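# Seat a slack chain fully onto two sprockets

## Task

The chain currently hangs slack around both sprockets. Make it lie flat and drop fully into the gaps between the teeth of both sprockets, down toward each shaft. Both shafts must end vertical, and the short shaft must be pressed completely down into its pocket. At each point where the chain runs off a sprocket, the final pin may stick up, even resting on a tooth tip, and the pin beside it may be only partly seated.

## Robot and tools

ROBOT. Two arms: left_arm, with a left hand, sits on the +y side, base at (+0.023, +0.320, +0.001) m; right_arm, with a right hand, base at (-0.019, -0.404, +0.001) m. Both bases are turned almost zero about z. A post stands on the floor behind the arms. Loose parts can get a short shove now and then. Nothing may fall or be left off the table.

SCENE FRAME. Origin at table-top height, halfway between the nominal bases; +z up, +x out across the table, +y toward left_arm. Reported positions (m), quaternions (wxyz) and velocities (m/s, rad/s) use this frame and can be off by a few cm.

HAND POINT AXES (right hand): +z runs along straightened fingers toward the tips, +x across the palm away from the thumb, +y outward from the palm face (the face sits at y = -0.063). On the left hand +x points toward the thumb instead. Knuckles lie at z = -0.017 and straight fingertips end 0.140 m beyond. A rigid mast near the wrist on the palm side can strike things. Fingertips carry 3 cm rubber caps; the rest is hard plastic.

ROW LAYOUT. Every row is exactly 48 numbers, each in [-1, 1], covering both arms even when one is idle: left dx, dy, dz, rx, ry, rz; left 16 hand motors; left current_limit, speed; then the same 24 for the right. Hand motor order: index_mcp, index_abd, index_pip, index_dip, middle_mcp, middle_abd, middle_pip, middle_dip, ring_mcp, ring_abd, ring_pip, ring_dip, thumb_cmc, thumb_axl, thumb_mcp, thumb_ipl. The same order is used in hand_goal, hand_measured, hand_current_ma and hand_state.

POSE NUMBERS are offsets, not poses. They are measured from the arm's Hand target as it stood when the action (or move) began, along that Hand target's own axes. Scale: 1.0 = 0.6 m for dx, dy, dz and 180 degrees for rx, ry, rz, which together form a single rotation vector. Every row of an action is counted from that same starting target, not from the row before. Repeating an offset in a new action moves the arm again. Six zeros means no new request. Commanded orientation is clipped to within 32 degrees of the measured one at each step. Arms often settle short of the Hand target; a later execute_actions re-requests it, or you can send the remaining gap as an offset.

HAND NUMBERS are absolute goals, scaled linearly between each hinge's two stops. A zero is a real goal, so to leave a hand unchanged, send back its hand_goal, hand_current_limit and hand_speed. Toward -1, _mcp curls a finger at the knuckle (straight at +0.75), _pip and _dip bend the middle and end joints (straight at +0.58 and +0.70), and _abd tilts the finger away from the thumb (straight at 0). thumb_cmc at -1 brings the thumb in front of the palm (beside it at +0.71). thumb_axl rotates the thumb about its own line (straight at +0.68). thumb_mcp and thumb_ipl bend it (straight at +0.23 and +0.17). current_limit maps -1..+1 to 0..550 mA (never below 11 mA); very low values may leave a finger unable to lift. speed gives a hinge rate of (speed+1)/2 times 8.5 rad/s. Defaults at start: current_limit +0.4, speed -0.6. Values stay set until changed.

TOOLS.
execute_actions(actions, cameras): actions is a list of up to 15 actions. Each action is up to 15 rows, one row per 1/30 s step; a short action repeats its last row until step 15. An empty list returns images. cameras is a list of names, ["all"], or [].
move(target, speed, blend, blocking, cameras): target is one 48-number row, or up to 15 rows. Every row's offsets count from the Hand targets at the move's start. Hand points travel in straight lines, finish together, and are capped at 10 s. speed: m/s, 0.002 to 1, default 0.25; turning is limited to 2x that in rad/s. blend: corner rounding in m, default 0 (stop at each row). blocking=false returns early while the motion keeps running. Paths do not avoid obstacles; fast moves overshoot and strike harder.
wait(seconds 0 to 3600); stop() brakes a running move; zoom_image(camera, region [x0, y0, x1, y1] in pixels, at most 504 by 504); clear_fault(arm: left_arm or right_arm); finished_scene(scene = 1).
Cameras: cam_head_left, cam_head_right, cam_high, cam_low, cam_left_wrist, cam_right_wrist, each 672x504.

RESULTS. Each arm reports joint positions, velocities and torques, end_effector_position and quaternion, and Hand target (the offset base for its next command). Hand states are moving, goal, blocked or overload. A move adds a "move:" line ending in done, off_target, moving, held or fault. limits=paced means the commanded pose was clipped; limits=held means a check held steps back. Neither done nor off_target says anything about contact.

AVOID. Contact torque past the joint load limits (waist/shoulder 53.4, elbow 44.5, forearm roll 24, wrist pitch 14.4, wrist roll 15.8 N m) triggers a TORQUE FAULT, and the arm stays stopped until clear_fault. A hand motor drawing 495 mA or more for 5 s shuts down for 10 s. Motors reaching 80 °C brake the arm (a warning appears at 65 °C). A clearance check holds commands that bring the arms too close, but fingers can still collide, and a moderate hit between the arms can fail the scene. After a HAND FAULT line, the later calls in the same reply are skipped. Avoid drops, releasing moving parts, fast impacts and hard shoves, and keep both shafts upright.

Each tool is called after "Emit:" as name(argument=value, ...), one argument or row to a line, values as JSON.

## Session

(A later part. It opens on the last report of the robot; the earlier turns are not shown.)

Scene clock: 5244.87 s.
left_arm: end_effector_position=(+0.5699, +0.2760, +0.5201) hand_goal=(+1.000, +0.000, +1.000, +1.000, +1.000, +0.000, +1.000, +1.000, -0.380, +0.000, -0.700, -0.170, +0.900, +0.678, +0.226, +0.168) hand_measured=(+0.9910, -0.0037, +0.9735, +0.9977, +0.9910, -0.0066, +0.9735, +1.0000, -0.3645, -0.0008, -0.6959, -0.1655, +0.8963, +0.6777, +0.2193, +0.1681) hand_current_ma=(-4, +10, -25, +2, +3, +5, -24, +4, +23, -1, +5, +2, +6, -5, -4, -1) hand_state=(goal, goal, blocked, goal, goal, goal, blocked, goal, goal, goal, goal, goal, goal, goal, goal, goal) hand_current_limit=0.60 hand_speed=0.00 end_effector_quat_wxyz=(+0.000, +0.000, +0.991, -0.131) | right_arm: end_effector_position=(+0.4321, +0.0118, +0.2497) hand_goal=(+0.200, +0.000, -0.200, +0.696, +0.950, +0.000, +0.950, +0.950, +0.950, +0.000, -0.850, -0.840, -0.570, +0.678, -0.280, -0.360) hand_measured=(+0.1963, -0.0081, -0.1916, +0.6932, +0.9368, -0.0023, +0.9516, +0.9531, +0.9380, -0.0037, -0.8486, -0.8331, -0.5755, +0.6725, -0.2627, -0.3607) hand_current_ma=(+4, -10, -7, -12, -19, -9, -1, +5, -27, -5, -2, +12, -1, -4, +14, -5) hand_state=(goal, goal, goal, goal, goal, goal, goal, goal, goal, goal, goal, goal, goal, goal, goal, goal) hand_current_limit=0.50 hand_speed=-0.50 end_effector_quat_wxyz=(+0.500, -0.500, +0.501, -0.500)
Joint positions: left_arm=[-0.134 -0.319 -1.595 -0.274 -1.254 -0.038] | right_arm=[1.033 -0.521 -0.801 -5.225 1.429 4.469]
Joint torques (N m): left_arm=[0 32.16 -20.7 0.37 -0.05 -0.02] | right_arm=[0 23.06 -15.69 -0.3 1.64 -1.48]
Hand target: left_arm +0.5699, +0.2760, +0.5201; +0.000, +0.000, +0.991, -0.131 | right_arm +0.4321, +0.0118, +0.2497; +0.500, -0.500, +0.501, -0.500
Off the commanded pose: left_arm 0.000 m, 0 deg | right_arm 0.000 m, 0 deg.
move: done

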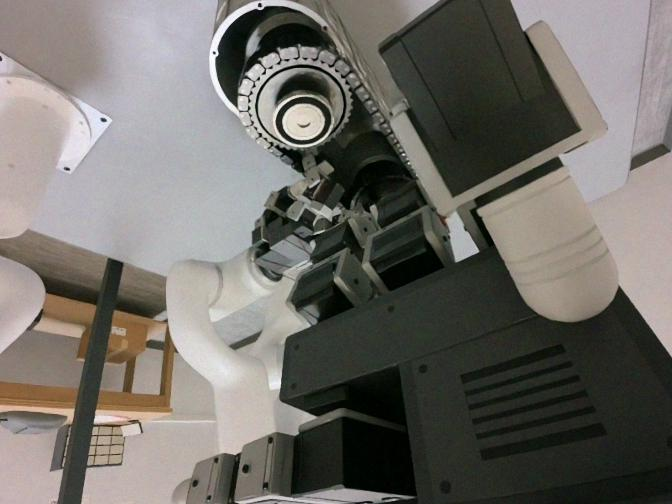

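Emit:
move(
  target=[
    [0,0,0,0,0,0, 1,0,1,1,1,0,1,1,-0.38,0,-0.7,-0.17,0.9,0.678,0.226,0.168,0.6,0, 0,0.0117,0,0,0,0, 0.2,0,-0.2,0.696,0.95,0,0.95,0.95,0.95,0,-0.85,-0.84,-0.571,0.678,-0.26,-0.38,0.5,-0.5],
  ],
  speed=0.02,
)

Emit:
move(
  target=[
    [0,0,0,0,0,0, 1,0,1,1,1,0,1,1,-0.38,0,-0.7,-0.17,0.9,0.678,0.226,0.168,0.6,0, 0,0,0,0,0,0, 0.0,0,-0.15,0.696,0.95,0,0.95,0.95,0.95,0,-0.85,-0.84,-0.571,0.678,-0.34,-0.38,0.4,-0.7],
  ],
  speed=0.02,
  cameras=["cam_left_wrist"],
)

Emit:
zoom_image(
  camera="cam_left_wrist",
  region=[260, 100, 380, 240],
)

Scene clock: 5258.43 s.
left_arm: end_effector_position=(+0.5699, +0.2760, +0.5201) hand_goal=(+1.000, +0.000, +1.000, +1.000, +1.000, +0.000, +1.000, +1.000, -0.380, +0.000, -0.700, -0.170, +0.900, +0.678, +0.226, +0.168) hand_measured=(+0.9910, -0.0023, +0.9735, +0.9977, +0.9910, -0.0066, +0.9747, +0.9990, -0.3645, -0.0008, -0.6946, -0.1668, +0.8963, +0.6767, +0.2183, +0.1672) hand_current_ma=(+0, +6, -23, -1, +1, +5, -26, +1, +17, +0, +3, +8, +9, +1, -6, +4) hand_state=(goal, goal, blocked, goal, goal, goal, blocked, goal, goal, goal, goal, goal, goal, goal, goal, goal) hand_current_limit=0.60 hand_speed=0.00 end_effector_quat_wxyz=(+0.000, +0.000, +0.991, -0.131) | right_arm: end_effector_position=(+0.4322, +0.0119, +0.2430) hand_goal=(+0.200, +0.000, -0.200, +0.696, +0.950, +0.000, +0.950, +0.950, +0.950, +0.000, -0.850, -0.840, -0.570, +0.678, -0.260, -0.380) hand_measured=(+0.2035, -0.0008, -0.1903, +0.6945, +0.9356, -0.0023, +0.9529, +0.9531, +1.0000, +0.0007, -0.8653, -0.8127, -0.5755, +0.6735, -0.2736, -0.3912) hand_current_ma=(-8, +13, +5, -7, -16, -18, +10, +3, +44, +8, -9, +21, +4, -4, -9, +1) hand_state=(goal, goal, goal, goal, goal, goal, goal, goal, blocked, goal, goal, blocked, goal, goal, goal, goal) hand_current_limit=0.50 hand_speed=-0.50 end_effector_quat_wxyz=(+0.500, -0.500, +0.501, -0.500)
Joint positions: left_arm=[-0.134 -0.319 -1.595 -0.274 -1.254 -0.038] | right_arm=[1.033 -0.537 -0.803 -5.227 1.437 4.482]
Joint torques (N m): left_arm=[0 32.16 -20.7 0.37 -0.05 -0.02] | right_arm=[0 -0.88 -3.39 -0.28 -8.25 3.69]
Hand target: left_arm +0.5699, +0.2760, +0.5201; +0.000, +0.000, +0.991, -0.131 | right_arm +0.4321, +0.0118, +0.2427; +0.500, -0.500, +0.501, -0.500
Off the commanded pose: left_arm 0.000 m, 0 deg | right_arm 0.000 m, 0 deg.
move: done

Scene clock: 5258.93 s.
left_arm: end_effector_position=(+0.5699, +0.2760, +0.5201) hand_goal=(+1.000, +0.000, +1.000, +1.000, +1.000, +0.000, +1.000, +1.000, -0.380, +0.000, -0.700, -0.170, +0.900, +0.678, +0.226, +0.168) hand_measured=(+0.9910, -0.0037, +0.9747, +0.9977, +0.9910, -0.0066, +0.9735, +0.9990, -0.3645, -0.0008, -0.6946, -0.1668, +0.8975, +0.6777, +0.2193, +0.1681) hand_current_ma=(-9, +8, -21, +2, +1, +5, -30, +4, +23, +3, +4, +9, +10, -3, -5, +4) hand_state=(goal, goal, blocked, goal, goal, goal, blocked, goal, goal, goal, goal, goal, goal, goal, goal, goal) hand_current_limit=0.60 hand_speed=0.00 end_effector_quat_wxyz=(+0.000, +0.000, +0.991, -0.131) | right_arm: end_effector_position=(+0.4321, +0.0119, +0.2429) hand_goal=(+0.000, +0.000, -0.150, +0.696, +0.950, +0.000, +0.950, +0.950, +0.950, +0.000, -0.850, -0.840, -0.570, +0.678, -0.340, -0.380) hand_measured=(+0.0576, +0.0036, -0.1352, +0.6996, +0.9368, -0.0008, +0.9529, +0.9544, +1.0000, +0.0051, -0.8640, -0.8127, -0.5755, +0.6735, -0.3280, -0.3855) hand_current_ma=(+61, +5, +5, -4, -18, -19, +7, +1, +57, -1, -6, +22, -9, -18, +12, +14) hand_state=(blocked, goal, goal, goal, goal, goal, goal, goal, blocked, goal, goal, blocked, goal, goal, goal, goal) hand_current_limit=0.40 hand_speed=-0.70 end_effector_quat_wxyz=(+0.500, -0.500, +0.501, -0.500)
Joint positions: left_arm=[-0.134 -0.319 -1.595 -0.274 -1.254 -0.038] | right_arm=[1.033 -0.537 -0.803 -5.227 1.437 4.482]
Joint torques (N m): left_arm=[0 32.16 -20.7 0.37 -0.05 -0.02] | right_arm=[0 0.28 8.4 -0.28 -8.36 3.76]
Hand target: left_arm +0.5699, +0.2760, +0.5201; +0.000, +0.000, +0.991, -0.131 | right_arm +0.4321, +0.0118, +0.2427; +0.500, -0.500, +0.501, -0.500
Off the commanded pose: left_arm 0.000 m, 0 deg | right_arm 0.000 m, 0 deg.
move: done

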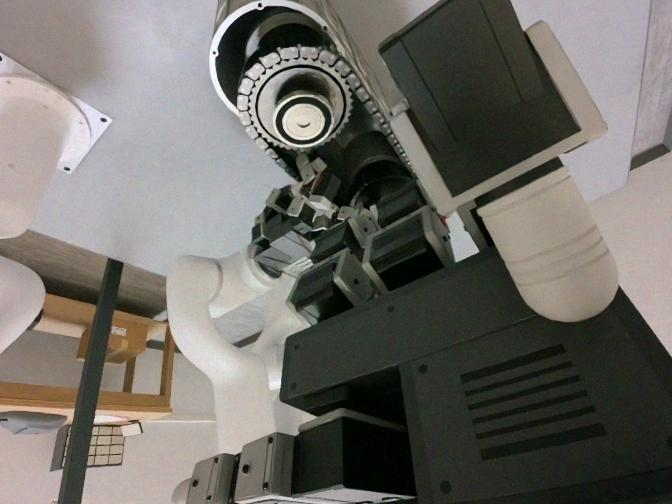

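Scaled by 3.600.

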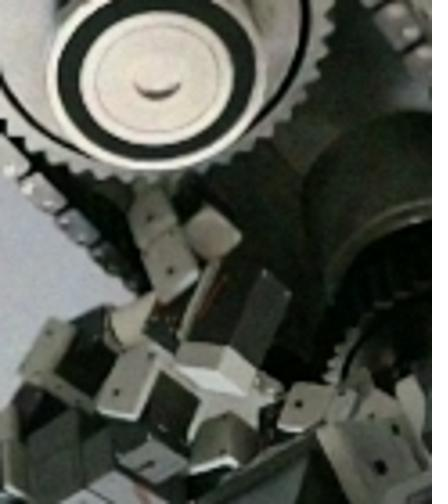

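Emit:
move(
  target=[
    [0,0,0,0,0,0, 1,0,1,1,1,0,1,1,-0.38,0,-0.7,-0.17,0.9,0.678,0.226,0.168,0.6,0, 0,-0.0117,0,0,0,0, 0.1,0,-0.15,0.696,0.95,0,0.95,0.95,0.95,0,-0.85,-0.84,-0.571,0.678,-0.26,-0.44,0.4,-0.7],
  ],
  speed=0.02,
)

Emit:
move(
  target=[
    [0,0,0,0,0,0, 1,0,1,1,1,0,1,1,-0.38,0,-0.7,-0.17,0.9,0.678,0.226,0.168,0.6,0, 0,0,0,0,0,0, -0.1,0,-0.15,0.696,0.95,0,0.95,0.95,0.95,0,-0.85,-0.84,-0.571,0.678,-0.33,-0.42,0.4,-0.7],
  ],
  speed=0.02,
  cameras=["cam_left_wrist"],
)

Emit:
zoom_image(
  camera="cam_left_wrist",
  region=[230, 30, 430, 230],
)

Scene clock: 5280.27 s.
left_arm: end_effector_position=(+0.5699, +0.2760, +0.5201) hand_goal=(+1.000, +0.000, +1.000, +1.000, +1.000, +0.000, +1.000, +1.000, -0.380, +0.000, -0.700, -0.170, +0.900, +0.678, +0.226, +0.168) hand_measured=(+0.9922, -0.0052, +0.9735, +0.9977, +0.9910, -0.0066, +0.9735, +1.0000, -0.3645, -0.0008, -0.6946, -0.1668, +0.8975, +0.6777, +0.2183, +0.1681) hand_current_ma=(-6, +6, -19, +4, -2, +4, -31, +9, +20, -2, +0, +5, +1, -4, -6, -1) hand_state=(goal, goal, blocked, goal, goal, goal, blocked, goal, goal, goal, goal, goal, goal, goal, goal, goal) hand_current_limit=0.60 hand_speed=0.00 end_effector_quat_wxyz=(+0.000, +0.000, +0.991, -0.131) | right_arm: end_effector_position=(+0.4321, +0.0118, +0.2497) hand_goal=(+0.100, +0.000, -0.150, +0.696, +0.950, +0.000, +0.950, +0.950, +0.950, +0.000, -0.850, -0.840, -0.570, +0.678, -0.260, -0.440) hand_measured=(+0.0793, +0.0036, -0.1442, +0.6983, +0.9368, -0.0008, +0.9516, +0.9544, +0.9428, +0.0095, -0.8512, -0.8331, -0.5743, +0.6756, -0.2587, -0.4407) hand_current_ma=(-10, +7, +1, -11, -19, -6, -5, -12, -9, +8, +9, -12, -7, -20, +0, +11) hand_state=(blocked, goal, goal, goal, goal, goal, goal, goal, goal, goal, goal, goal, goal, goal, goal, goal) hand_current_limit=0.40 hand_speed=-0.70 end_effector_quat_wxyz=(+0.500, -0.500, +0.501, -0.500)
Joint positions: left_arm=[-0.134 -0.319 -1.595 -0.274 -1.254 -0.038] | right_arm=[1.033 -0.521 -0.801 -5.225 1.429 4.469]
Joint torques (N m): left_arm=[0 32.16 -20.7 0.37 -0.05 -0.02] | right_arm=[0 33.57 -15.68 -0.3 1.64 0.01]
Hand target: left_arm +0.5699, +0.2760, +0.5201; +0.000, +0.000, +0.991, -0.131 | right_arm +0.4321, +0.0118, +0.2497; +0.500, -0.500, +0.501, -0.500
Off the commanded pose: left_arm 0.000 m, 0 deg | right_arm 0.000 m, 0 deg.
move: done

Scene clock: 5280.77 s.
left_arm: end_effector_position=(+0.5699, +0.2760, +0.5201) hand_goal=(+1.000, +0.000, +1.000, +1.000, +1.000, +0.000, +1.000, +1.000, -0.380, +0.000, -0.700, -0.170, +0.900, +0.678, +0.226, +0.168) hand_measured=(+0.9910, -0.0052, +0.9735, +0.9977, +0.9898, -0.0081, +0.9735, +0.9990, -0.3645, -0.0008, -0.6946, -0.1655, +0.8975, +0.6777, +0.2183, +0.1681) hand_current_ma=(-7, +8, -22, +7, -2, +8, -27, +5, +17, -2, +7, +10, +9, -6, -6, +0) hand_state=(goal, goal, blocked, goal, goal, goal, blocked, goal, goal, goal, goal, goal, goal, goal, goal, goal) hand_current_limit=0.60 hand_speed=0.00 end_effector_quat_wxyz=(+0.000, +0.000, +0.991, -0.131) | right_arm: end_effector_position=(+0.4321, +0.0118, +0.2497) hand_goal=(-0.100, +0.000, -0.150, +0.696, +0.950, +0.000, +0.950, +0.950, +0.950, +0.000, -0.850, -0.840, -0.570, +0.678, -0.330, -0.420) hand_measured=(+0.0456, +0.0036, -0.1159, +0.7111, +0.9368, -0.0023, +0.9529, +0.9544, +0.9416, +0.0095, -0.8512, -0.8331, -0.5743, +0.6756, -0.3171, -0.4207) hand_current_ma=(+247, +3, +20, +5, -11, +0, +10, -3, -1, -7, +15, -17, +0, +0, -4, +3) hand_state=(blocked, goal, blocked, goal, goal, goal, goal, goal, goal, goal, goal, goal, goal, goal, goal, goal) hand_current_limit=0.40 hand_speed=-0.70 end_effector_quat_wxyz=(+0.500, -0.500, +0.501, -0.500)
Joint positions: left_arm=[-0.134 -0.319 -1.595 -0.274 -1.254 -0.038] | right_arm=[1.033 -0.521 -0.801 -5.225 1.429 4.469]
Joint torques (N m): left_arm=[0 32.16 -20.7 0.37 -0.05 -0.02] | right_arm=[0 33.56 -15.68 -0.3 1.64 0.01]
Hand target: left_arm +0.5699, +0.2760, +0.5201; +0.000, +0.000, +0.991, -0.131 | right_arm +0.4321, +0.0118, +0.2497; +0.500, -0.500, +0.501, -0.500
Off the commanded pose: left_arm 0.000 m, 0 deg | right_arm 0.000 m, 0 deg.
move: done

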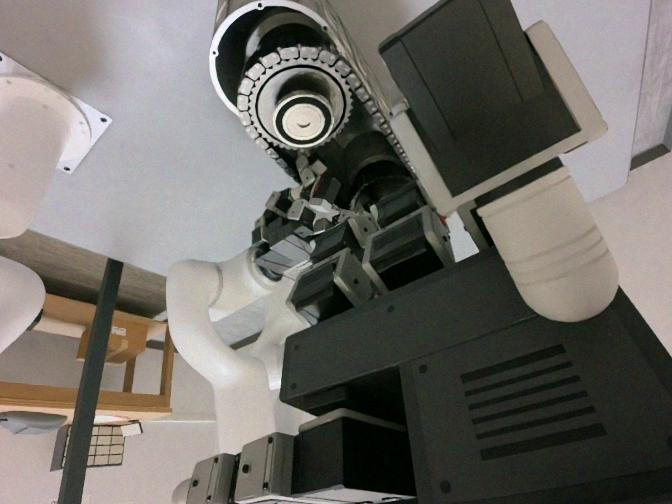

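Scaled by 2.520.

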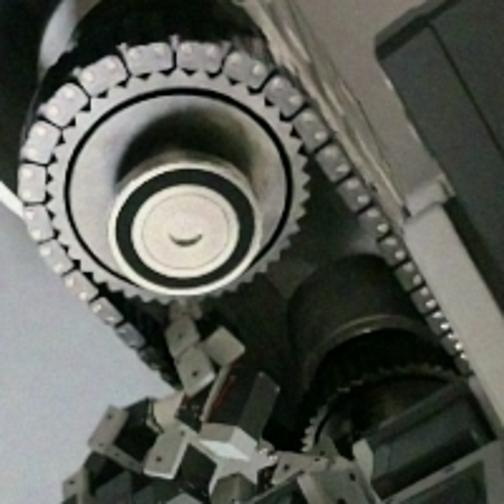

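Emit:
move(
  target=[
    [0,0,0,0,0,0, 1,0,1,1,1,0,1,1,-0.38,0,-0.7,-0.17,0.9,0.678,0.226,0.168,0.6,0, 0,-0.0067,0,0,0,0, -0.15,0,-0.15,0.696,0.95,0,0.95,0.95,0.95,0,-0.85,-0.84,-0.571,0.678,-0.36,-0.42,0.5,-0.7],
  ],
  speed=0.02,
  cameras=["cam_left_wrist"],
)

Emit:
zoom_image(
  camera="cam_left_wrist",
  region=[230, 30, 430, 230],
)

Emit:
move(
  target=[
    [0,0,0,0,0,0, 1,0,1,1,1,0,1,1,-0.38,0,-0.7,-0.17,0.9,0.678,0.226,0.168,0.6,0, 0,-0.0067,0,0,0,0, -0.15,0,-0.15,0.696,0.95,0,0.95,0.95,0.95,0,-0.85,-0.84,-0.571,0.678,-0.36,-0.42,0.5,-0.7],
  ],
  speed=0.02,
  cameras=["cam_left_wrist"],
)

Emit:
zoom_image(
  camera="cam_left_wrist",
  region=[230, 30, 430, 230],
)

Scene clock: 5290.37 s.
left_arm: end_effector_position=(+0.5699, +0.2760, +0.5201) hand_goal=(+1.000, +0.000, +1.000, +1.000, +1.000, +0.000, +1.000, +1.000, -0.380, +0.000, -0.700, -0.170, +0.900, +0.678, +0.226, +0.168) hand_measured=(+0.9922, -0.0037, +0.9735, +0.9977, +0.9910, -0.0066, +0.9735, +0.9990, -0.3645, -0.0008, -0.6959, -0.1668, +0.8963, +0.6767, +0.2183, +0.1681) hand_current_ma=(-7, +6, -24, +9, +3, +4, -28, +1, +19, +0, +3, +12, +8, -3, -7, +2) hand_state=(goal, goal, blocked, goal, goal, goal, blocked, goal, goal, goal, goal, goal, goal, goal, goal, goal) hand_current_limit=0.60 hand_speed=0.00 end_effector_quat_wxyz=(+0.000, +0.000, +0.991, -0.131) | right_arm: end_effector_position=(+0.4321, +0.0118, +0.2537) hand_goal=(-0.150, +0.000, -0.150, +0.696, +0.950, +0.000, +0.950, +0.950, +0.950, +0.000, -0.850, -0.840, -0.570, +0.678, -0.360, -0.420) hand_measured=(+0.0323, +0.0036, -0.1018, +0.7213, +0.9368, -0.0023, +0.9516, +0.9544, +0.9428, +0.0095, -0.8512, -0.8331, -0.5755, +0.6756, -0.3429, -0.4207) hand_current_ma=(+360, +2, +47, +20, -17, -15, -2, +5, -15, -1, +3, -18, +13, +5, +11, -3) hand_state=(blocked, goal, blocked, blocked, goal, goal, goal, goal, goal, goal, goal, goal, goal, goal, goal, goal) hand_current_limit=0.50 hand_speed=-0.70 end_effector_quat_wxyz=(+0.500, -0.500, +0.501, -0.500)
Joint positions: left_arm=[-0.134 -0.319 -1.595 -0.274 -1.254 -0.038] | right_arm=[1.033 -0.512 -0.801 -5.224 1.425 4.462]
Joint torques (N m): left_arm=[0 32.16 -20.7 0.37 -0.05 -0.02] | right_arm=[0 33.41 -15.81 -0.3 1.63 0.01]
Hand target: left_arm +0.5699, +0.2760, +0.5201; +0.000, +0.000, +0.991, -0.131 | right_arm +0.4321, +0.0118, +0.2537; +0.500, -0.500, +0.501, -0.500
Off the commanded pose: left_arm 0.000 m, 0 deg | right_arm 0.000 m, 0 deg.
move: done

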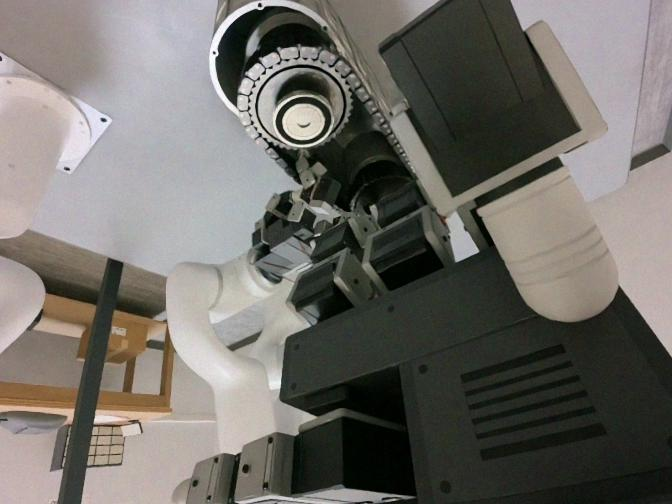

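Scaled by 2.520.

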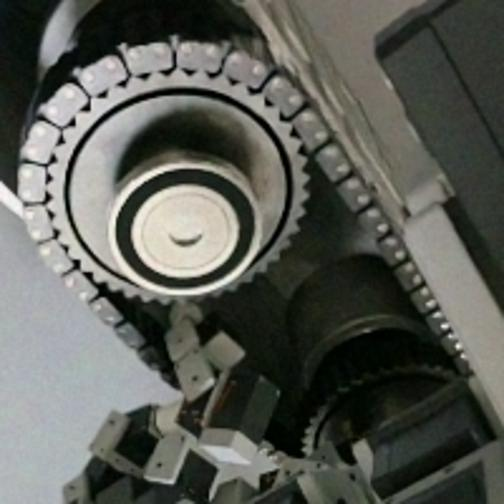

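Scene clock: 5290.87 s.
left_arm: end_effector_position=(+0.5699, +0.2760, +0.5201) hand_goal=(+1.000, +0.000, +1.000, +1.000, +1.000, +0.000, +1.000, +1.000, -0.380, +0.000, -0.700, -0.170, +0.900, +0.678, +0.226, +0.168) hand_measured=(+0.9910, -0.0037, +0.9735, +0.9977, +0.9910, -0.0066, +0.9735, +0.9990, -0.3645, -0.0008, -0.6959, -0.1655, +0.8963, +0.6767, +0.2183, +0.1681) hand_current_ma=(-6, +8, -20, -1, +2, +7, -31, +5, +20, -1, +6, +7, +1, -3, -4, +3) hand_state=(goal, goal, blocked, goal, goal, goal, blocked, goal, goal, goal, goal, goal, goal, goal, goal, goal) hand_current_limit=0.60 hand_speed=0.00 end_effector_quat_wxyz=(+0.000, +0.000, +0.991, -0.131) | right_arm: end_effector_position=(+0.4321, +0.0118, +0.2577) hand_goal=(-0.150, +0.000, -0.150, +0.696, +0.950, +0.000, +0.950, +0.950, +0.950, +0.000, -0.850, -0.840, -0.570, +0.678, -0.360, -0.420) hand_measured=(+0.0311, +0.0036, -0.1005, +0.7200, +0.9368, -0.0023, +0.9516, +0.9531, +0.9428, +0.0095, -0.8524, -0.8331, -0.5755, +0.6767, -0.3429, -0.4207) hand_current_ma=(+352, +16, +49, +29, +3, -5, +5, +4, -10, +4, +11, +2, -5, -17, +22, -5) hand_state=(blocked, goal, blocked, blocked, goal, goal, goal, goal, goal, goal, goal, goal, goal, goal, goal, goal) hand_current_limit=0.50 hand_speed=-0.70 end_effector_quat_wxyz=(+0.500, -0.500, +0.501, -0.500)
Joint positions: left_arm=[-0.134 -0.319 -1.595 -0.274 -1.254 -0.038] | right_arm=[1.033 -0.503 -0.8 -5.223 1.421 4.454]
Joint torques (N m): left_arm=[0 32.16 -20.7 0.37 -0.05 -0.02] | right_arm=[0 33.25 -15.94 -0.31 1.63 -1.44]
Hand target: left_arm +0.5699, +0.2760, +0.5201; +0.000, +0.000, +0.991, -0.131 | right_arm +0.4321, +0.0118, +0.2578; +0.500, -0.500, +0.501, -0.500
Off the commanded pose: left_arm 0.000 m, 0 deg | right_arm 0.000 m, 0 deg.
move: done

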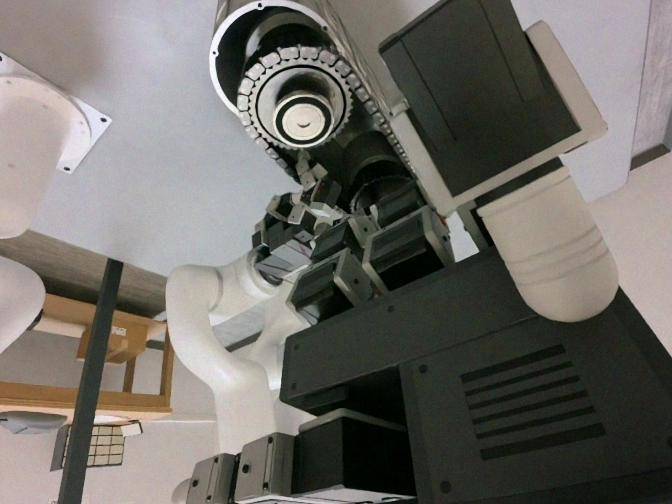

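Scaled by 2.520.

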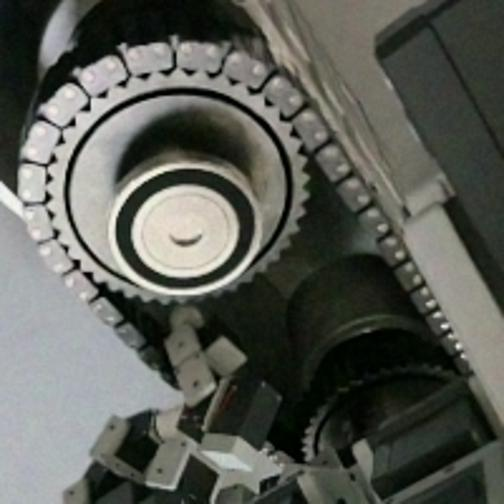

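Emit:
move(
  target=[
    [0,0,0,0,0,0, 1,0,1,1,1,0,1,1,-0.38,0,-0.7,-0.17,0.9,0.678,0.226,0.168,0.6,0, 0,0,0,0,0,0, 0.15,0,-0.08,0.696,0.95,0,0.95,0.95,0.95,0,-0.85,-0.84,-0.571,0.678,0.0,-0.5,0.5,-0.3],
  ],
  speed=0.02,
)

Emit:
move(
  target=[
    [0,0,0,0,0,0, 1,0,1,1,1,0,1,1,-0.38,0,-0.7,-0.17,0.9,0.678,0.226,0.168,0.6,0, 0,0.0133,0,0,0,0, 0.15,0,-0.08,0.696,0.95,0,0.95,0.95,0.95,0,-0.85,-0.84,-0.571,0.678,-0.1,-0.45,0.5,-0.3],
  ],
  speed=0.03,
)

Emit:
move(
  target=[
    [0,0,0,0,0,0, 1,0,1,1,1,0,1,1,-0.38,0,-0.7,-0.17,0.9,0.678,0.226,0.168,0.6,0, 0,0,0,0,0,0, 0.12,0,-0.08,0.696,0.95,0,0.95,0.95,0.95,0,-0.85,-0.84,-0.571,0.678,-0.32,-0.27,0.3,-0.6],
  ],
  speed=0.02,
  cameras=["cam_left_wrist"],
)

Emit:
zoom_image(
  camera="cam_left_wrist",
  region=[230, 80, 430, 280],
)

Scene clock: 5324.13 s.
left_arm: end_effector_position=(+0.5699, +0.2760, +0.5201) hand_goal=(+1.000, +0.000, +1.000, +1.000, +1.000, +0.000, +1.000, +1.000, -0.380, +0.000, -0.700, -0.170, +0.900, +0.678, +0.226, +0.168) hand_measured=(+0.9910, -0.0037, +0.9735, +0.9965, +0.9910, -0.0066, +0.9735, +0.9990, -0.3645, -0.0008, -0.6959, -0.1668, +0.8963, +0.6767, +0.2193, +0.1681) hand_current_ma=(-6, +4, -22, +2, +2, +3, -29, +5, +18, +1, +4, +7, +6, -1, -6, -4) hand_state=(goal, goal, blocked, goal, goal, goal, blocked, goal, goal, goal, goal, goal, goal, goal, goal, goal) hand_current_limit=0.60 hand_speed=0.00 end_effector_quat_wxyz=(+0.000, +0.000, +0.991, -0.131) | right_arm: end_effector_position=(+0.4321, +0.0118, +0.2578) hand_goal=(+0.150, +0.000, -0.080, +0.696, +0.950, +0.000, +0.950, +0.950, +0.950, +0.000, -0.850, -0.840, -0.570, +0.678, +0.000, -0.500) hand_measured=(+0.1324, +0.0036, -0.0813, +0.7022, +0.9368, -0.0037, +0.9516, +0.9544, +0.9428, +0.0095, -0.8512, -0.8318, -0.5755, +0.6777, -0.1044, -0.5274) hand_current_ma=(+7, -5, -10, -6, -12, -2, +3, +5, -23, -7, +1, +5, -6, -9, -188, -17) hand_state=(goal, goal, goal, goal, goal, goal, goal, goal, goal, goal, goal, goal, goal, goal, blocked, blocked) hand_current_limit=0.50 hand_speed=-0.30 end_effector_quat_wxyz=(+0.500, -0.500, +0.501, -0.500)
Joint positions: left_arm=[-0.134 -0.319 -1.595 -0.274 -1.254 -0.038] | right_arm=[1.033 -0.502 -0.8 -5.223 1.421 4.454]
Joint torques (N m): left_arm=[0 32.16 -20.7 0.37 -0.05 -0.02] | right_arm=[0 33.24 -15.94 -0.31 1.63 0.01]
Hand target: left_arm +0.5699, +0.2760, +0.5201; +0.000, +0.000, +0.991, -0.131 | right_arm +0.4321, +0.0118, +0.2578; +0.500, -0.500, +0.501, -0.500
Off the commanded pose: left_arm 0.000 m, 0 deg | right_arm 0.000 m, 0 deg.
move: done

Scene clock: 5324.70 s.
left_arm: end_effector_position=(+0.5699, +0.2760, +0.5201) hand_goal=(+1.000, +0.000, +1.000, +1.000, +1.000, +0.000, +1.000, +1.000, -0.380, +0.000, -0.700, -0.170, +0.900, +0.678, +0.226, +0.168) hand_measured=(+0.9910, -0.0052, +0.9735, +0.9977, +0.9910, -0.0066, +0.9747, +0.9990, -0.3645, -0.0023, -0.6959, -0.1668, +0.8975, +0.6777, +0.2183, +0.1672) hand_current_ma=(-6, +11, -25, +5, -5, +6, -29, +8, +21, -3, +6, +6, +6, -6, -6, +3) hand_state=(goal, goal, blocked, goal, goal, goal, blocked, goal, goal, goal, goal, goal, goal, goal, goal, goal) hand_current_limit=0.60 hand_speed=0.00 end_effector_quat_wxyz=(+0.000, +0.000, +0.991, -0.131) | right_arm: end_effector_position=(+0.4321, +0.0118, +0.2498) hand_goal=(+0.150, +0.000, -0.080, +0.696, +0.950, +0.000, +0.950, +0.950, +0.950, +0.000, -0.850, -0.840, -0.570, +0.678, -0.100, -0.450) hand_measured=(+0.1324, +0.0051, -0.0813, +0.7022, +0.9368, -0.0023, +0.9516, +0.9531, +0.9428, +0.0095, -0.8512, -0.8318, -0.5755, +0.6777, -0.1885, -0.4979) hand_current_ma=(-13, +5, +11, +11, -13, -2, +17, +12, -27, +13, -1, -4, +0, +2, -152, -64) hand_state=(goal, goal, goal, goal, goal, goal, goal, goal, goal, goal, goal, goal, goal, goal, blocked, blocked) hand_current_limit=0.50 hand_speed=-0.30 end_effector_quat_wxyz=(+0.500, -0.500, +0.501, -0.500)
Joint positions: left_arm=[-0.134 -0.319 -1.595 -0.274 -1.254 -0.038] | right_arm=[1.033 -0.521 -0.801 -5.225 1.429 4.469]
Joint torques (N m): left_arm=[0 32.16 -20.7 0.37 -0.05 -0.02] | right_arm=[0 19.54 -15.69 -0.3 1.64 1.42]
Hand target: left_arm +0.5699, +0.2760, +0.5201; +0.000, +0.000, +0.991, -0.131 | right_arm +0.4321, +0.0118, +0.2498; +0.500, -0.500, +0.501, -0.500
Off the commanded pose: left_arm 0.000 m, 0 deg | right_arm 0.000 m, 0 deg.
move: done

Scene clock: 5325.20 s.
left_arm: end_effector_position=(+0.5699, +0.2760, +0.5201) hand_goal=(+1.000, +0.000, +1.000, +1.000, +1.000, +0.000, +1.000, +1.000, -0.380, +0.000, -0.700, -0.170, +0.900, +0.678, +0.226, +0.168) hand_measured=(+0.9910, -0.0037, +0.9722, +0.9965, +0.9910, -0.0066, +0.9735, +0.9990, -0.3645, -0.0008, -0.6946, -0.1655, +0.8975, +0.6777, +0.2183, +0.1672) hand_current_ma=(-8, +10, -22, +5, +4, +1, -29, +6, +22, +0, +6, +7, +7, +0, -7, -2) hand_state=(goal, goal, blocked, goal, goal, goal, blocked, goal, goal, goal, goal, goal, goal, goal, goal, goal) hand_current_limit=0.60 hand_speed=0.00 end_effector_quat_wxyz=(+0.000, +0.000, +0.991, -0.131) | right_arm: end_effector_position=(+0.4321, +0.0118, +0.2498) hand_goal=(+0.120, +0.000, -0.080, +0.696, +0.950, +0.000, +0.950, +0.950, +0.950, +0.000, -0.850, -0.840, -0.570, +0.678, -0.320, -0.270) hand_measured=(+0.1095, +0.0051, -0.0813, +0.7009, +0.9368, -0.0023, +0.9516, +0.9544, +0.9428, +0.0080, -0.8512, -0.8318, -0.5743, +0.6756, -0.3320, -0.2816) hand_current_ma=(+12, +3, +5, -2, -8, -3, -1, -1, -1, -6, -3, +0, -10, +9, -6, +1) hand_state=(goal, goal, goal, goal, goal, goal, goal, goal, goal, goal, goal, goal, goal, goal, goal, goal) hand_current_limit=0.30 hand_speed=-0.60 end_effector_quat_wxyz=(+0.500, -0.500, +0.501, -0.500)
Joint positions: left_arm=[-0.134 -0.319 -1.595 -0.274 -1.254 -0.038] | right_arm=[1.033 -0.521 -0.801 -5.225 1.429 4.469]
Joint torques (N m): left_arm=[0 32.16 -20.7 0.37 -0.05 -0.02] | right_arm=[0 33.56 -15.69 -0.3 1.64 1.64]
Hand target: left_arm +0.5699, +0.2760, +0.5201; +0.000, +0.000, +0.991, -0.131 | right_arm +0.4321, +0.0118, +0.2498; +0.500, -0.500, +0.501, -0.500
Off the commanded pose: left_arm 0.000 m, 0 deg | right_arm 0.000 m, 0 deg.
move: done

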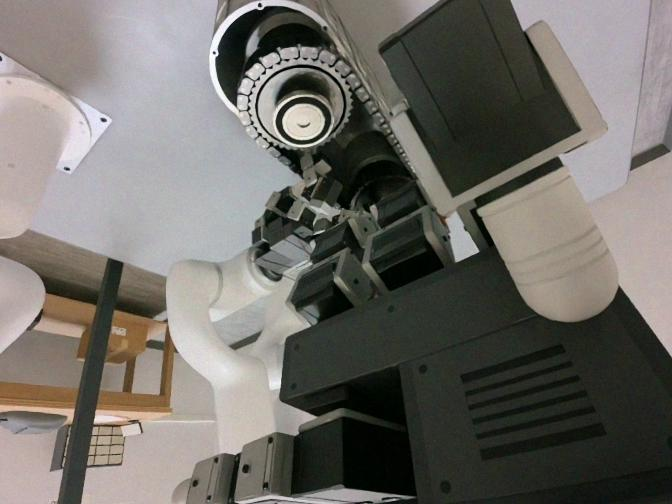

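Scaled by 2.520.

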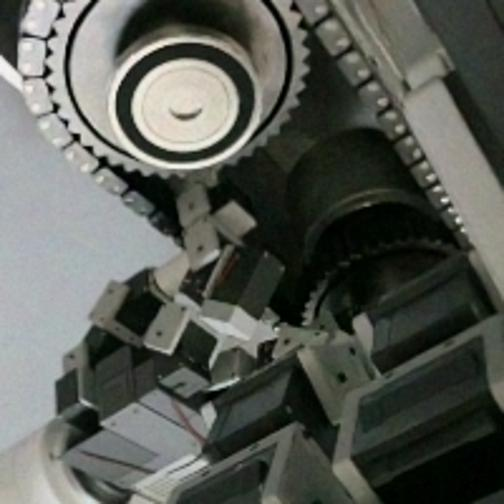

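Emit:
move(
  target=[
    [0,0,0,0,0,0, 1,0,1,1,1,0,1,1,-0.38,0,-0.7,-0.17,0.9,0.678,0.226,0.168,0.6,0, 0,0,0,0,0,0, 0.12,0,-0.08,0.696,0.95,0,0.95,0.95,0.95,0,-0.85,-0.84,-0.571,0.678,-0.32,-0.7,0.3,-0.4],
  ],
  speed=0.02,
)

Emit:
move(
  target=[
    [0,0,0,0,0,0, 1,0,1,1,1,0,1,1,-0.38,0,-0.7,-0.17,0.9,0.678,0.226,0.168,0.6,0, 0,0,0,0,0,0, 0.12,0,-0.08,0.696,0.95,0,0.95,0.95,0.95,0,-0.85,-0.84,-0.571,0.678,0.05,-0.7,0.3,-0.4],
  ],
  speed=0.02,
)

Emit:
move(
  target=[
    [0,0,0,0,0,0, 1,0,1,1,1,0,1,1,-0.38,0,-0.7,-0.17,0.9,0.678,0.226,0.168,0.6,0, 0,0,0,0,0,0, 0.12,0,-0.08,0.696,0.95,0,0.95,0.95,0.95,0,-0.85,-0.84,-0.571,0.678,0.0,-0.535,0.3,-0.4],
  ],
  speed=0.02,
  cameras=["cam_left_wrist"],
)

Emit:
zoom_image(
  camera="cam_left_wrist",
  region=[250, 120, 370, 240],
)

Emit:
move(
  target=[
    [0,0,0,0,0,0, 1,0,1,1,1,0,1,1,-0.38,0,-0.7,-0.17,0.9,0.678,0.226,0.168,0.6,0, 0,0,0,0,0,0, 0.1,0,-0.08,0.696,0.95,0,0.95,0.95,0.95,0,-0.85,-0.84,-0.571,0.678,-0.36,-0.103,0.3,-0.8],
  ],
  speed=0.02,
  cameras=["cam_left_wrist"],
)

Emit:
zoom_image(
  camera="cam_left_wrist",
  region=[250, 120, 370, 240],
)

Scene clock: 5346.27 s.
left_arm: end_effector_position=(+0.5699, +0.2760, +0.5201) hand_goal=(+1.000, +0.000, +1.000, +1.000, +1.000, +0.000, +1.000, +1.000, -0.380, +0.000, -0.700, -0.170, +0.900, +0.678, +0.226, +0.168) hand_measured=(+0.9910, -0.0037, +0.9735, +0.9977, +0.9910, -0.0066, +0.9735, +0.9990, -0.3645, -0.0008, -0.6959, -0.1668, +0.8963, +0.6777, +0.2183, +0.1681) hand_current_ma=(-10, +10, -19, +10, +1, +6, -30, +4, +13, -2, +1, +9, +9, -1, -3, +1) hand_state=(goal, goal, blocked, goal, goal, goal, blocked, goal, goal, goal, goal, goal, goal, goal, goal, goal) hand_current_limit=0.60 hand_speed=0.00 end_effector_quat_wxyz=(+0.000, +0.000, +0.991, -0.131) | right_arm: end_effector_position=(+0.4321, +0.0118, +0.2498) hand_goal=(+0.120, +0.000, -0.080, +0.696, +0.950, +0.000, +0.950, +0.950, +0.950, +0.000, -0.850, -0.840, -0.570, +0.678, -0.320, -0.700) hand_measured=(+0.1095, +0.0036, -0.0813, +0.7009, +0.9368, -0.0008, +0.9516, +0.9531, +0.9428, +0.0095, -0.8512, -0.8318, -0.5755, +0.6756, -0.3181, -0.6999) hand_current_ma=(+19, +8, +8, -5, -2, -14, +1, -6, +0, +9, +12, +8, -3, -1, +5, +5) hand_state=(goal, goal, goal, goal, goal, goal, goal, goal, goal, goal, goal, goal, goal, goal, goal, goal) hand_current_limit=0.30 hand_speed=-0.40 end_effector_quat_wxyz=(+0.500, -0.500, +0.501, -0.500)
Joint positions: left_arm=[-0.134 -0.319 -1.595 -0.274 -1.254 -0.038] | right_arm=[1.033 -0.521 -0.801 -5.225 1.429 4.469]
Joint torques (N m): left_arm=[0 32.16 -20.7 0.37 -0.05 -0.02] | right_arm=[0 33.56 -15.69 -0.3 1.64 0.01]
Hand target: left_arm +0.5699, +0.2760, +0.5201; +0.000, +0.000, +0.991, -0.131 | right_arm +0.4321, +0.0118, +0.2498; +0.500, -0.500, +0.501, -0.500
Off the commanded pose: left_arm 0.000 m, 0 deg | right_arm 0.000 m, 0 deg.
move: done

Scene clock: 5346.77 s.
left_arm: end_effector_position=(+0.5699, +0.2760, +0.5201) hand_goal=(+1.000, +0.000, +1.000, +1.000, +1.000, +0.000, +1.000, +1.000, -0.380, +0.000, -0.700, -0.170, +0.900, +0.678, +0.226, +0.168) hand_measured=(+0.9910, -0.0037, +0.9735, +0.9977, +0.9910, -0.0066, +0.9735, +0.9990, -0.3645, -0.0008, -0.6946, -0.1655, +0.8975, +0.6767, +0.2183, +0.1681) hand_current_ma=(-4, +6, -16, +6, -1, +4, -26, +1, +15, -2, +6, +8, +1, -2, -4, +1) hand_state=(goal, goal, blocked, goal, goal, goal, blocked, goal, goal, goal, goal, goal, goal, goal, goal, goal) hand_current_limit=0.60 hand_speed=0.00 end_effector_quat_wxyz=(+0.000, +0.000, +0.991, -0.131) | right_arm: end_effector_position=(+0.4321, +0.0118, +0.2498) hand_goal=(+0.120, +0.000, -0.080, +0.696, +0.950, +0.000, +0.950, +0.950, +0.950, +0.000, -0.850, -0.840, -0.570, +0.678, +0.050, -0.700) hand_measured=(+0.1095, +0.0051, -0.0813, +0.7009, +0.9356, -0.0037, +0.9516, +0.9531, +0.9416, +0.0109, -0.8512, -0.8331, -0.5755, +0.6756, +0.0570, -0.6999) hand_current_ma=(+6, +16, +5, +0, -27, -6, -7, -2, -14, +12, +3, +4, -19, -3, +19, +11) hand_state=(goal, goal, goal, goal, goal, goal, goal, goal, goal, goal, goal, goal, goal, goal, goal, goal) hand_current_limit=0.30 hand_speed=-0.40 end_effector_quat_wxyz=(+0.500, -0.500, +0.501, -0.500)
Joint positions: left_arm=[-0.134 -0.319 -1.595 -0.274 -1.254 -0.038] | right_arm=[1.033 -0.521 -0.801 -5.225 1.429 4.469]
Joint torques (N m): left_arm=[0 32.16 -20.7 0.37 -0.05 -0.02] | right_arm=[0 33.56 -15.68 -0.29 1.63 0.01]
Hand target: left_arm +0.5699, +0.2760, +0.5201; +0.000, +0.000, +0.991, -0.131 | right_arm +0.4321, +0.0118, +0.2498; +0.500, -0.500, +0.501, -0.500
Off the commanded pose: left_arm 0.000 m, 0 deg | right_arm 0.000 m, 0 deg.
move: done

Scene clock: 5347.27 s.
left_arm: end_effector_position=(+0.5699, +0.2760, +0.5201) hand_goal=(+1.000, +0.000, +1.000, +1.000, +1.000, +0.000, +1.000, +1.000, -0.380, +0.000, -0.700, -0.170, +0.900, +0.678, +0.226, +0.168) hand_measured=(+0.9922, -0.0037, +0.9735, +0.9977, +0.9910, -0.0066, +0.9747, +0.9990, -0.3645, -0.0008, -0.6959, -0.1668, +0.8963, +0.6767, +0.2183, +0.1681) hand_current_ma=(-7, +6, -23, +7, +2, +1, -27, +2, +17, +3, +4, +8, +7, -5, -8, +3) hand_state=(goal, goal, blocked, goal, goal, goal, blocked, goal, goal, goal, goal, goal, goal, goal, goal, goal) hand_current_limit=0.60 hand_speed=0.00 end_effector_quat_wxyz=(+0.000, +0.000, +0.991, -0.131) | right_arm: end_effector_position=(+0.4321, +0.0118, +0.2498) hand_goal=(+0.120, +0.000, -0.080, +0.696, +0.950, +0.000, +0.950, +0.950, +0.950, +0.000, -0.850, -0.840, -0.570, +0.678, +0.000, -0.534) hand_measured=(+0.1095, +0.0036, -0.0813, +0.7009, +0.9368, -0.0023, +0.9529, +0.9531, +0.9428, +0.0095, -0.8512, -0.8318, -0.5755, +0.6746, +0.0075, -0.5312) hand_current_ma=(-5, +2, +2, +0, -7, -9, +9, +0, -8, +15, -5, -6, +14, -5, +9, +17) hand_state=(goal, goal, goal, goal, goal, goal, goal, goal, goal, goal, goal, goal, goal, goal, goal, goal) hand_current_limit=0.30 hand_speed=-0.40 end_effector_quat_wxyz=(+0.500, -0.500, +0.501, -0.500)
Joint positions: left_arm=[-0.134 -0.319 -1.595 -0.274 -1.254 -0.038] | right_arm=[1.033 -0.521 -0.801 -5.225 1.429 4.469]
Joint torques (N m): left_arm=[0 32.16 -20.7 0.37 -0.05 -0.02] | right_arm=[0 33.56 -15.68 -0.29 1.63 0.01]
Hand target: left_arm +0.5699, +0.2760, +0.5201; +0.000, +0.000, +0.991, -0.131 | right_arm +0.4321, +0.0118, +0.2498; +0.500, -0.500, +0.501, -0.500
Off the commanded pose: left_arm 0.000 m, 0 deg | right_arm 0.000 m, 0 deg.
move: done

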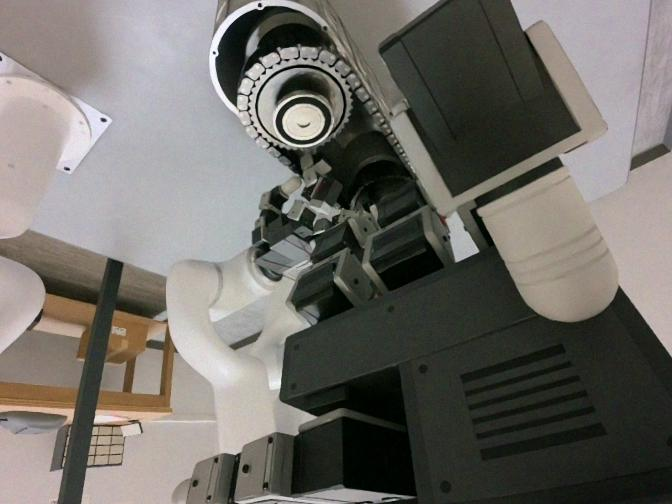

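Scaled by 4.200.

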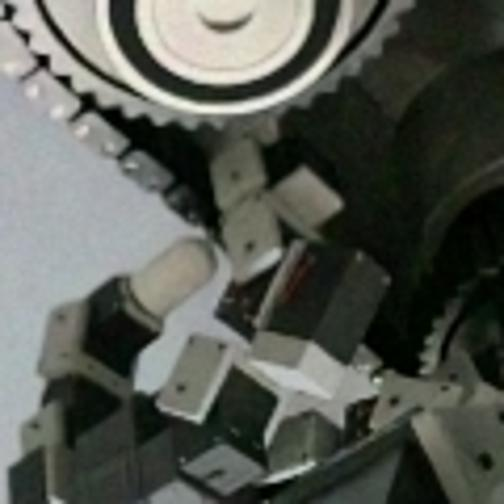

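Scene clock: 5348.33 s.
left_arm: end_effector_position=(+0.5699, +0.2760, +0.5201) hand_goal=(+1.000, +0.000, +1.000, +1.000, +1.000, +0.000, +1.000, +1.000, -0.380, +0.000, -0.700, -0.170, +0.900, +0.678, +0.226, +0.168) hand_measured=(+0.9910, -0.0037, +0.9735, +0.9977, +0.9922, -0.0066, +0.9747, +1.0000, -0.3645, +0.0007, -0.6946, -0.1668, +0.8963, +0.6777, +0.2183, +0.1672) hand_current_ma=(-4, +7, -22, +7, -1, +6, -27, +7, +18, +1, +2, +10, +7, -2, -5, +3) hand_state=(goal, goal, blocked, goal, goal, goal, blocked, goal, goal, goal, goal, goal, goal, goal, goal, goal) hand_current_limit=0.60 hand_speed=0.00 end_effector_quat_wxyz=(+0.000, +0.000, +0.991, -0.131) | right_arm: end_effector_position=(+0.4321, +0.0118, +0.2498) hand_goal=(+0.100, +0.000, -0.080, +0.696, +0.950, +0.000, +0.950, +0.950, +0.950, +0.000, -0.850, -0.840, -0.570, +0.678, -0.360, -0.102) hand_measured=(+0.1541, +0.0051, -0.0466, +0.7009, +0.9368, -0.0023, +0.9516, +0.9531, +0.9416, +0.0095, -0.8512, -0.8318, -0.5755, +0.6725, -0.3231, -0.1149) hand_current_ma=(+66, +1, +34, +8, -18, -8, +21, -8, -3, +1, +15, +10, +0, -2, +57, +4) hand_state=(blocked, goal, blocked, goal, goal, goal, goal, goal, goal, goal, goal, goal, goal, goal, blocked, goal) hand_current_limit=0.30 hand_speed=-0.80 end_effector_quat_wxyz=(+0.500, -0.500, +0.501, -0.500)
Joint positions: left_arm=[-0.134 -0.319 -1.595 -0.274 -1.254 -0.038] | right_arm=[1.033 -0.521 -0.801 -5.225 1.429 4.469]
Joint torques (N m): left_arm=[0 32.16 -20.7 0.37 -0.05 -0.02] | right_arm=[0 33.56 -15.69 -0.3 1.64 0.01]
Hand target: left_arm +0.5699, +0.2760, +0.5201; +0.000, +0.000, +0.991, -0.131 | right_arm +0.4321, +0.0118, +0.2498; +0.500, -0.500, +0.501, -0.500
Off the commanded pose: left_arm 0.000 m, 0 deg | right_arm 0.000 m, 0 deg.
move: done

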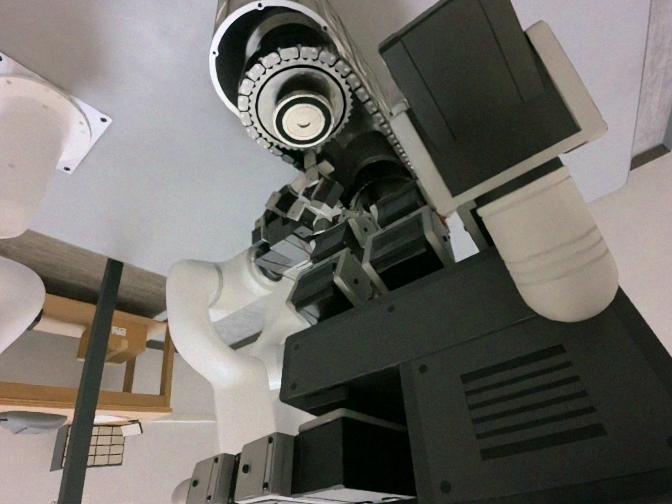

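Scaled by 4.200.

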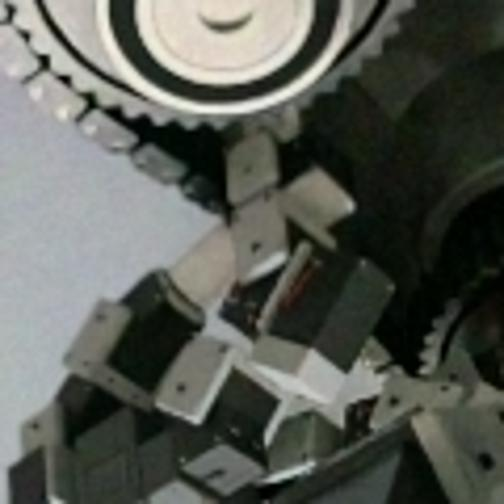

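Emit:
move(
  target=[
    [0,0,0,0,0,0, 1,0,1,1,1,0,1,1,-0.38,0,-0.7,-0.17,0.9,0.678,0.226,0.168,0.6,0, 0,0,0,0,0,0, -0.1,0,-0.2,0.5,0.95,0,0.95,0.95,0.95,0,-0.85,-0.84,-0.571,0.678,-0.55,-0.15,0.5,-0.8],
  ],
  speed=0.02,
  cameras=["cam_left_wrist"],
)

Emit:
zoom_image(
  camera="cam_left_wrist",
  region=[230, 30, 370, 200],
)

Emit:
move(
  target=[
    [0,0,0,0,0,0, 1,0,1,1,1,0,1,1,-0.38,0,-0.7,-0.17,0.9,0.678,0.226,0.168,0.6,0, 0,-0.01,0,0,0,0, -0.1,0,-0.2,0.5,0.95,0,0.95,0.95,0.95,0,-0.85,-0.84,-0.571,0.678,-0.55,-0.15,0.5,-0.8],
  ],
  speed=0.02,
  cameras=["cam_left_wrist"],
)

Emit:
zoom_image(
  camera="cam_left_wrist",
  region=[230, 30, 370, 200],
)

Scene clock: 5356.60 s.
left_arm: end_effector_position=(+0.5699, +0.2760, +0.5201) hand_goal=(+1.000, +0.000, +1.000, +1.000, +1.000, +0.000, +1.000, +1.000, -0.380, +0.000, -0.700, -0.170, +0.900, +0.678, +0.226, +0.168) hand_measured=(+0.9910, -0.0037, +0.9735, +0.9977, +0.9910, -0.0066, +0.9747, +0.9990, -0.3645, -0.0008, -0.6959, -0.1668, +0.8975, +0.6777, +0.2183, +0.1672) hand_current_ma=(-8, +11, -19, +4, +1, +5, -26, +2, +14, +1, +8, +9, +6, -7, -7, +3) hand_state=(goal, goal, blocked, goal, goal, goal, blocked, goal, goal, goal, goal, goal, goal, goal, goal, goal) hand_current_limit=0.60 hand_speed=0.00 end_effector_quat_wxyz=(+0.000, +0.000, +0.991, -0.131) | right_arm: end_effector_position=(+0.4321, +0.0118, +0.2498) hand_goal=(-0.100, +0.000, -0.200, +0.500, +0.950, +0.000, +0.950, +0.950, +0.950, +0.000, -0.850, -0.840, -0.570, +0.678, -0.550, -0.150) hand_measured=(+0.1577, +0.0183, -0.0492, +0.5888, +0.9356, -0.0023, +0.9516, +0.9531, +0.9428, +0.0095, -0.8512, -0.8318, -0.5793, +0.6683, -0.3241, -0.1168) hand_current_ma=(+421, -7, +232, +106, -10, -6, +7, +10, -9, +6, -23, -12, -2, +6, +429, +46) hand_state=(blocked, goal, blocked, blocked, goal, goal, goal, goal, goal, goal, goal, goal, goal, goal, blocked, blocked) hand_current_limit=0.50 hand_speed=-0.80 end_effector_quat_wxyz=(+0.500, -0.500, +0.501, -0.500)
Joint positions: left_arm=[-0.134 -0.319 -1.595 -0.274 -1.254 -0.038] | right_arm=[1.033 -0.521 -0.801 -5.225 1.429 4.469]
Joint torques (N m): left_arm=[0 32.16 -20.7 0.37 -0.05 -0.02] | right_arm=[0 33.56 -15.69 -0.3 1.64 0.01]
Hand target: left_arm +0.5699, +0.2760, +0.5201; +0.000, +0.000, +0.991, -0.131 | right_arm +0.4321, +0.0118, +0.2498; +0.500, -0.500, +0.501, -0.500
Off the commanded pose: left_arm 0.000 m, 0 deg | right_arm 0.000 m, 0 deg.
move: done

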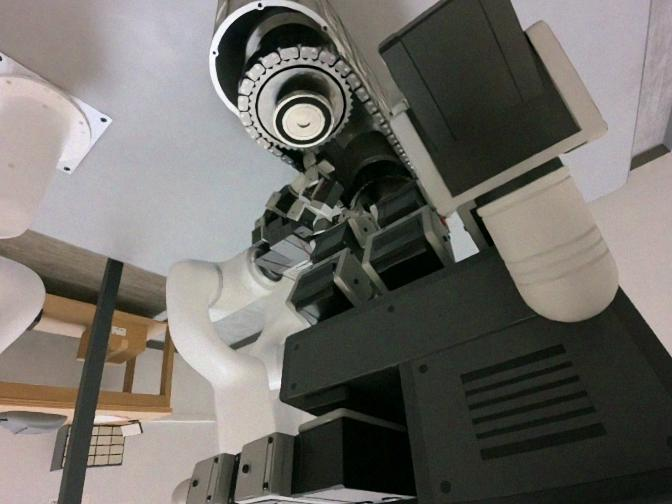

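Scaled by 2.965.

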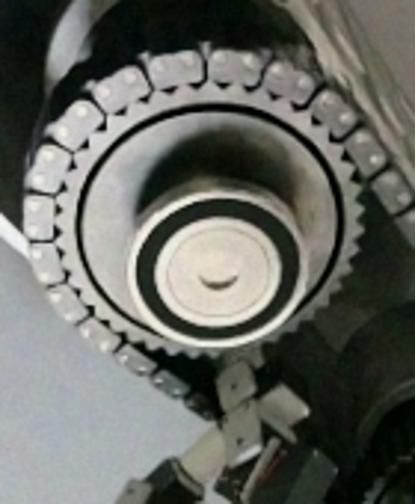

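Scene clock: 5357.20 s.
left_arm: end_effector_position=(+0.5699, +0.2760, +0.5201) hand_goal=(+1.000, +0.000, +1.000, +1.000, +1.000, +0.000, +1.000, +1.000, -0.380, +0.000, -0.700, -0.170, +0.900, +0.678, +0.226, +0.168) hand_measured=(+0.9910, -0.0037, +0.9735, +0.9977, +0.9910, -0.0066, +0.9747, +0.9990, -0.3645, -0.0008, -0.6959, -0.1655, +0.8975, +0.6767, +0.2193, +0.1672) hand_current_ma=(-5, +8, -23, +4, +0, +4, -27, +3, +16, +2, +3, +9, +9, -2, -6, +0) hand_state=(goal, goal, blocked, goal, goal, goal, blocked, goal, goal, goal, goal, goal, goal, goal, goal, goal) hand_current_limit=0.60 hand_speed=0.00 end_effector_quat_wxyz=(+0.000, +0.000, +0.991, -0.131) | right_arm: end_effector_position=(+0.4321, +0.0118, +0.2557) hand_goal=(-0.100, +0.000, -0.200, +0.500, +0.950, +0.000, +0.950, +0.950, +0.950, +0.000, -0.850, -0.840, -0.570, +0.678, -0.550, -0.150) hand_measured=(+0.1565, +0.0183, -0.0518, +0.5798, +0.9368, -0.0023, +0.9516, +0.9544, +0.9416, +0.0095, -0.8512, -0.8331, -0.5831, +0.6651, -0.3221, -0.0996) hand_current_ma=(+428, +6, +246, +101, -9, -12, -16, +1, -13, +2, +4, -11, +11, -8, +440, +79) hand_state=(blocked, goal, blocked, blocked, goal, goal, goal, goal, goal, goal, goal, goal, goal, goal, blocked, blocked) hand_current_limit=0.50 hand_speed=-0.80 end_effector_quat_wxyz=(+0.500, -0.500, +0.501, -0.500)
Joint positions: left_arm=[-0.134 -0.319 -1.595 -0.274 -1.254 -0.038] | right_arm=[1.033 -0.507 -0.8 -5.223 1.423 4.458]
Joint torques (N m): left_arm=[0 32.16 -20.7 0.37 -0.05 -0.02] | right_arm=[0 44.09 -15.88 -0.31 1.64 -1.39]
Hand target: left_arm +0.5699, +0.2760, +0.5201; +0.000, +0.000, +0.991, -0.131 | right_arm +0.4321, +0.0118, +0.2558; +0.500, -0.500, +0.501, -0.500
Off the commanded pose: left_arm 0.000 m, 0 deg | right_arm 0.000 m, 0 deg.
move: done

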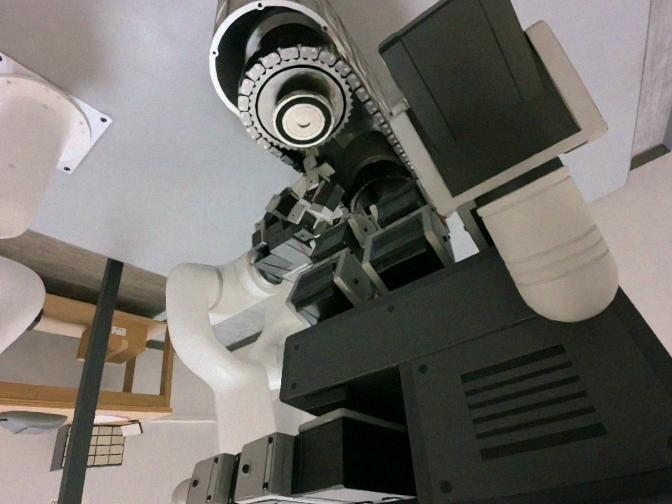

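Scaled by 2.965.

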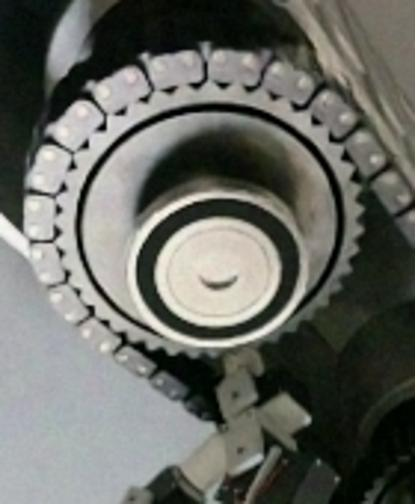

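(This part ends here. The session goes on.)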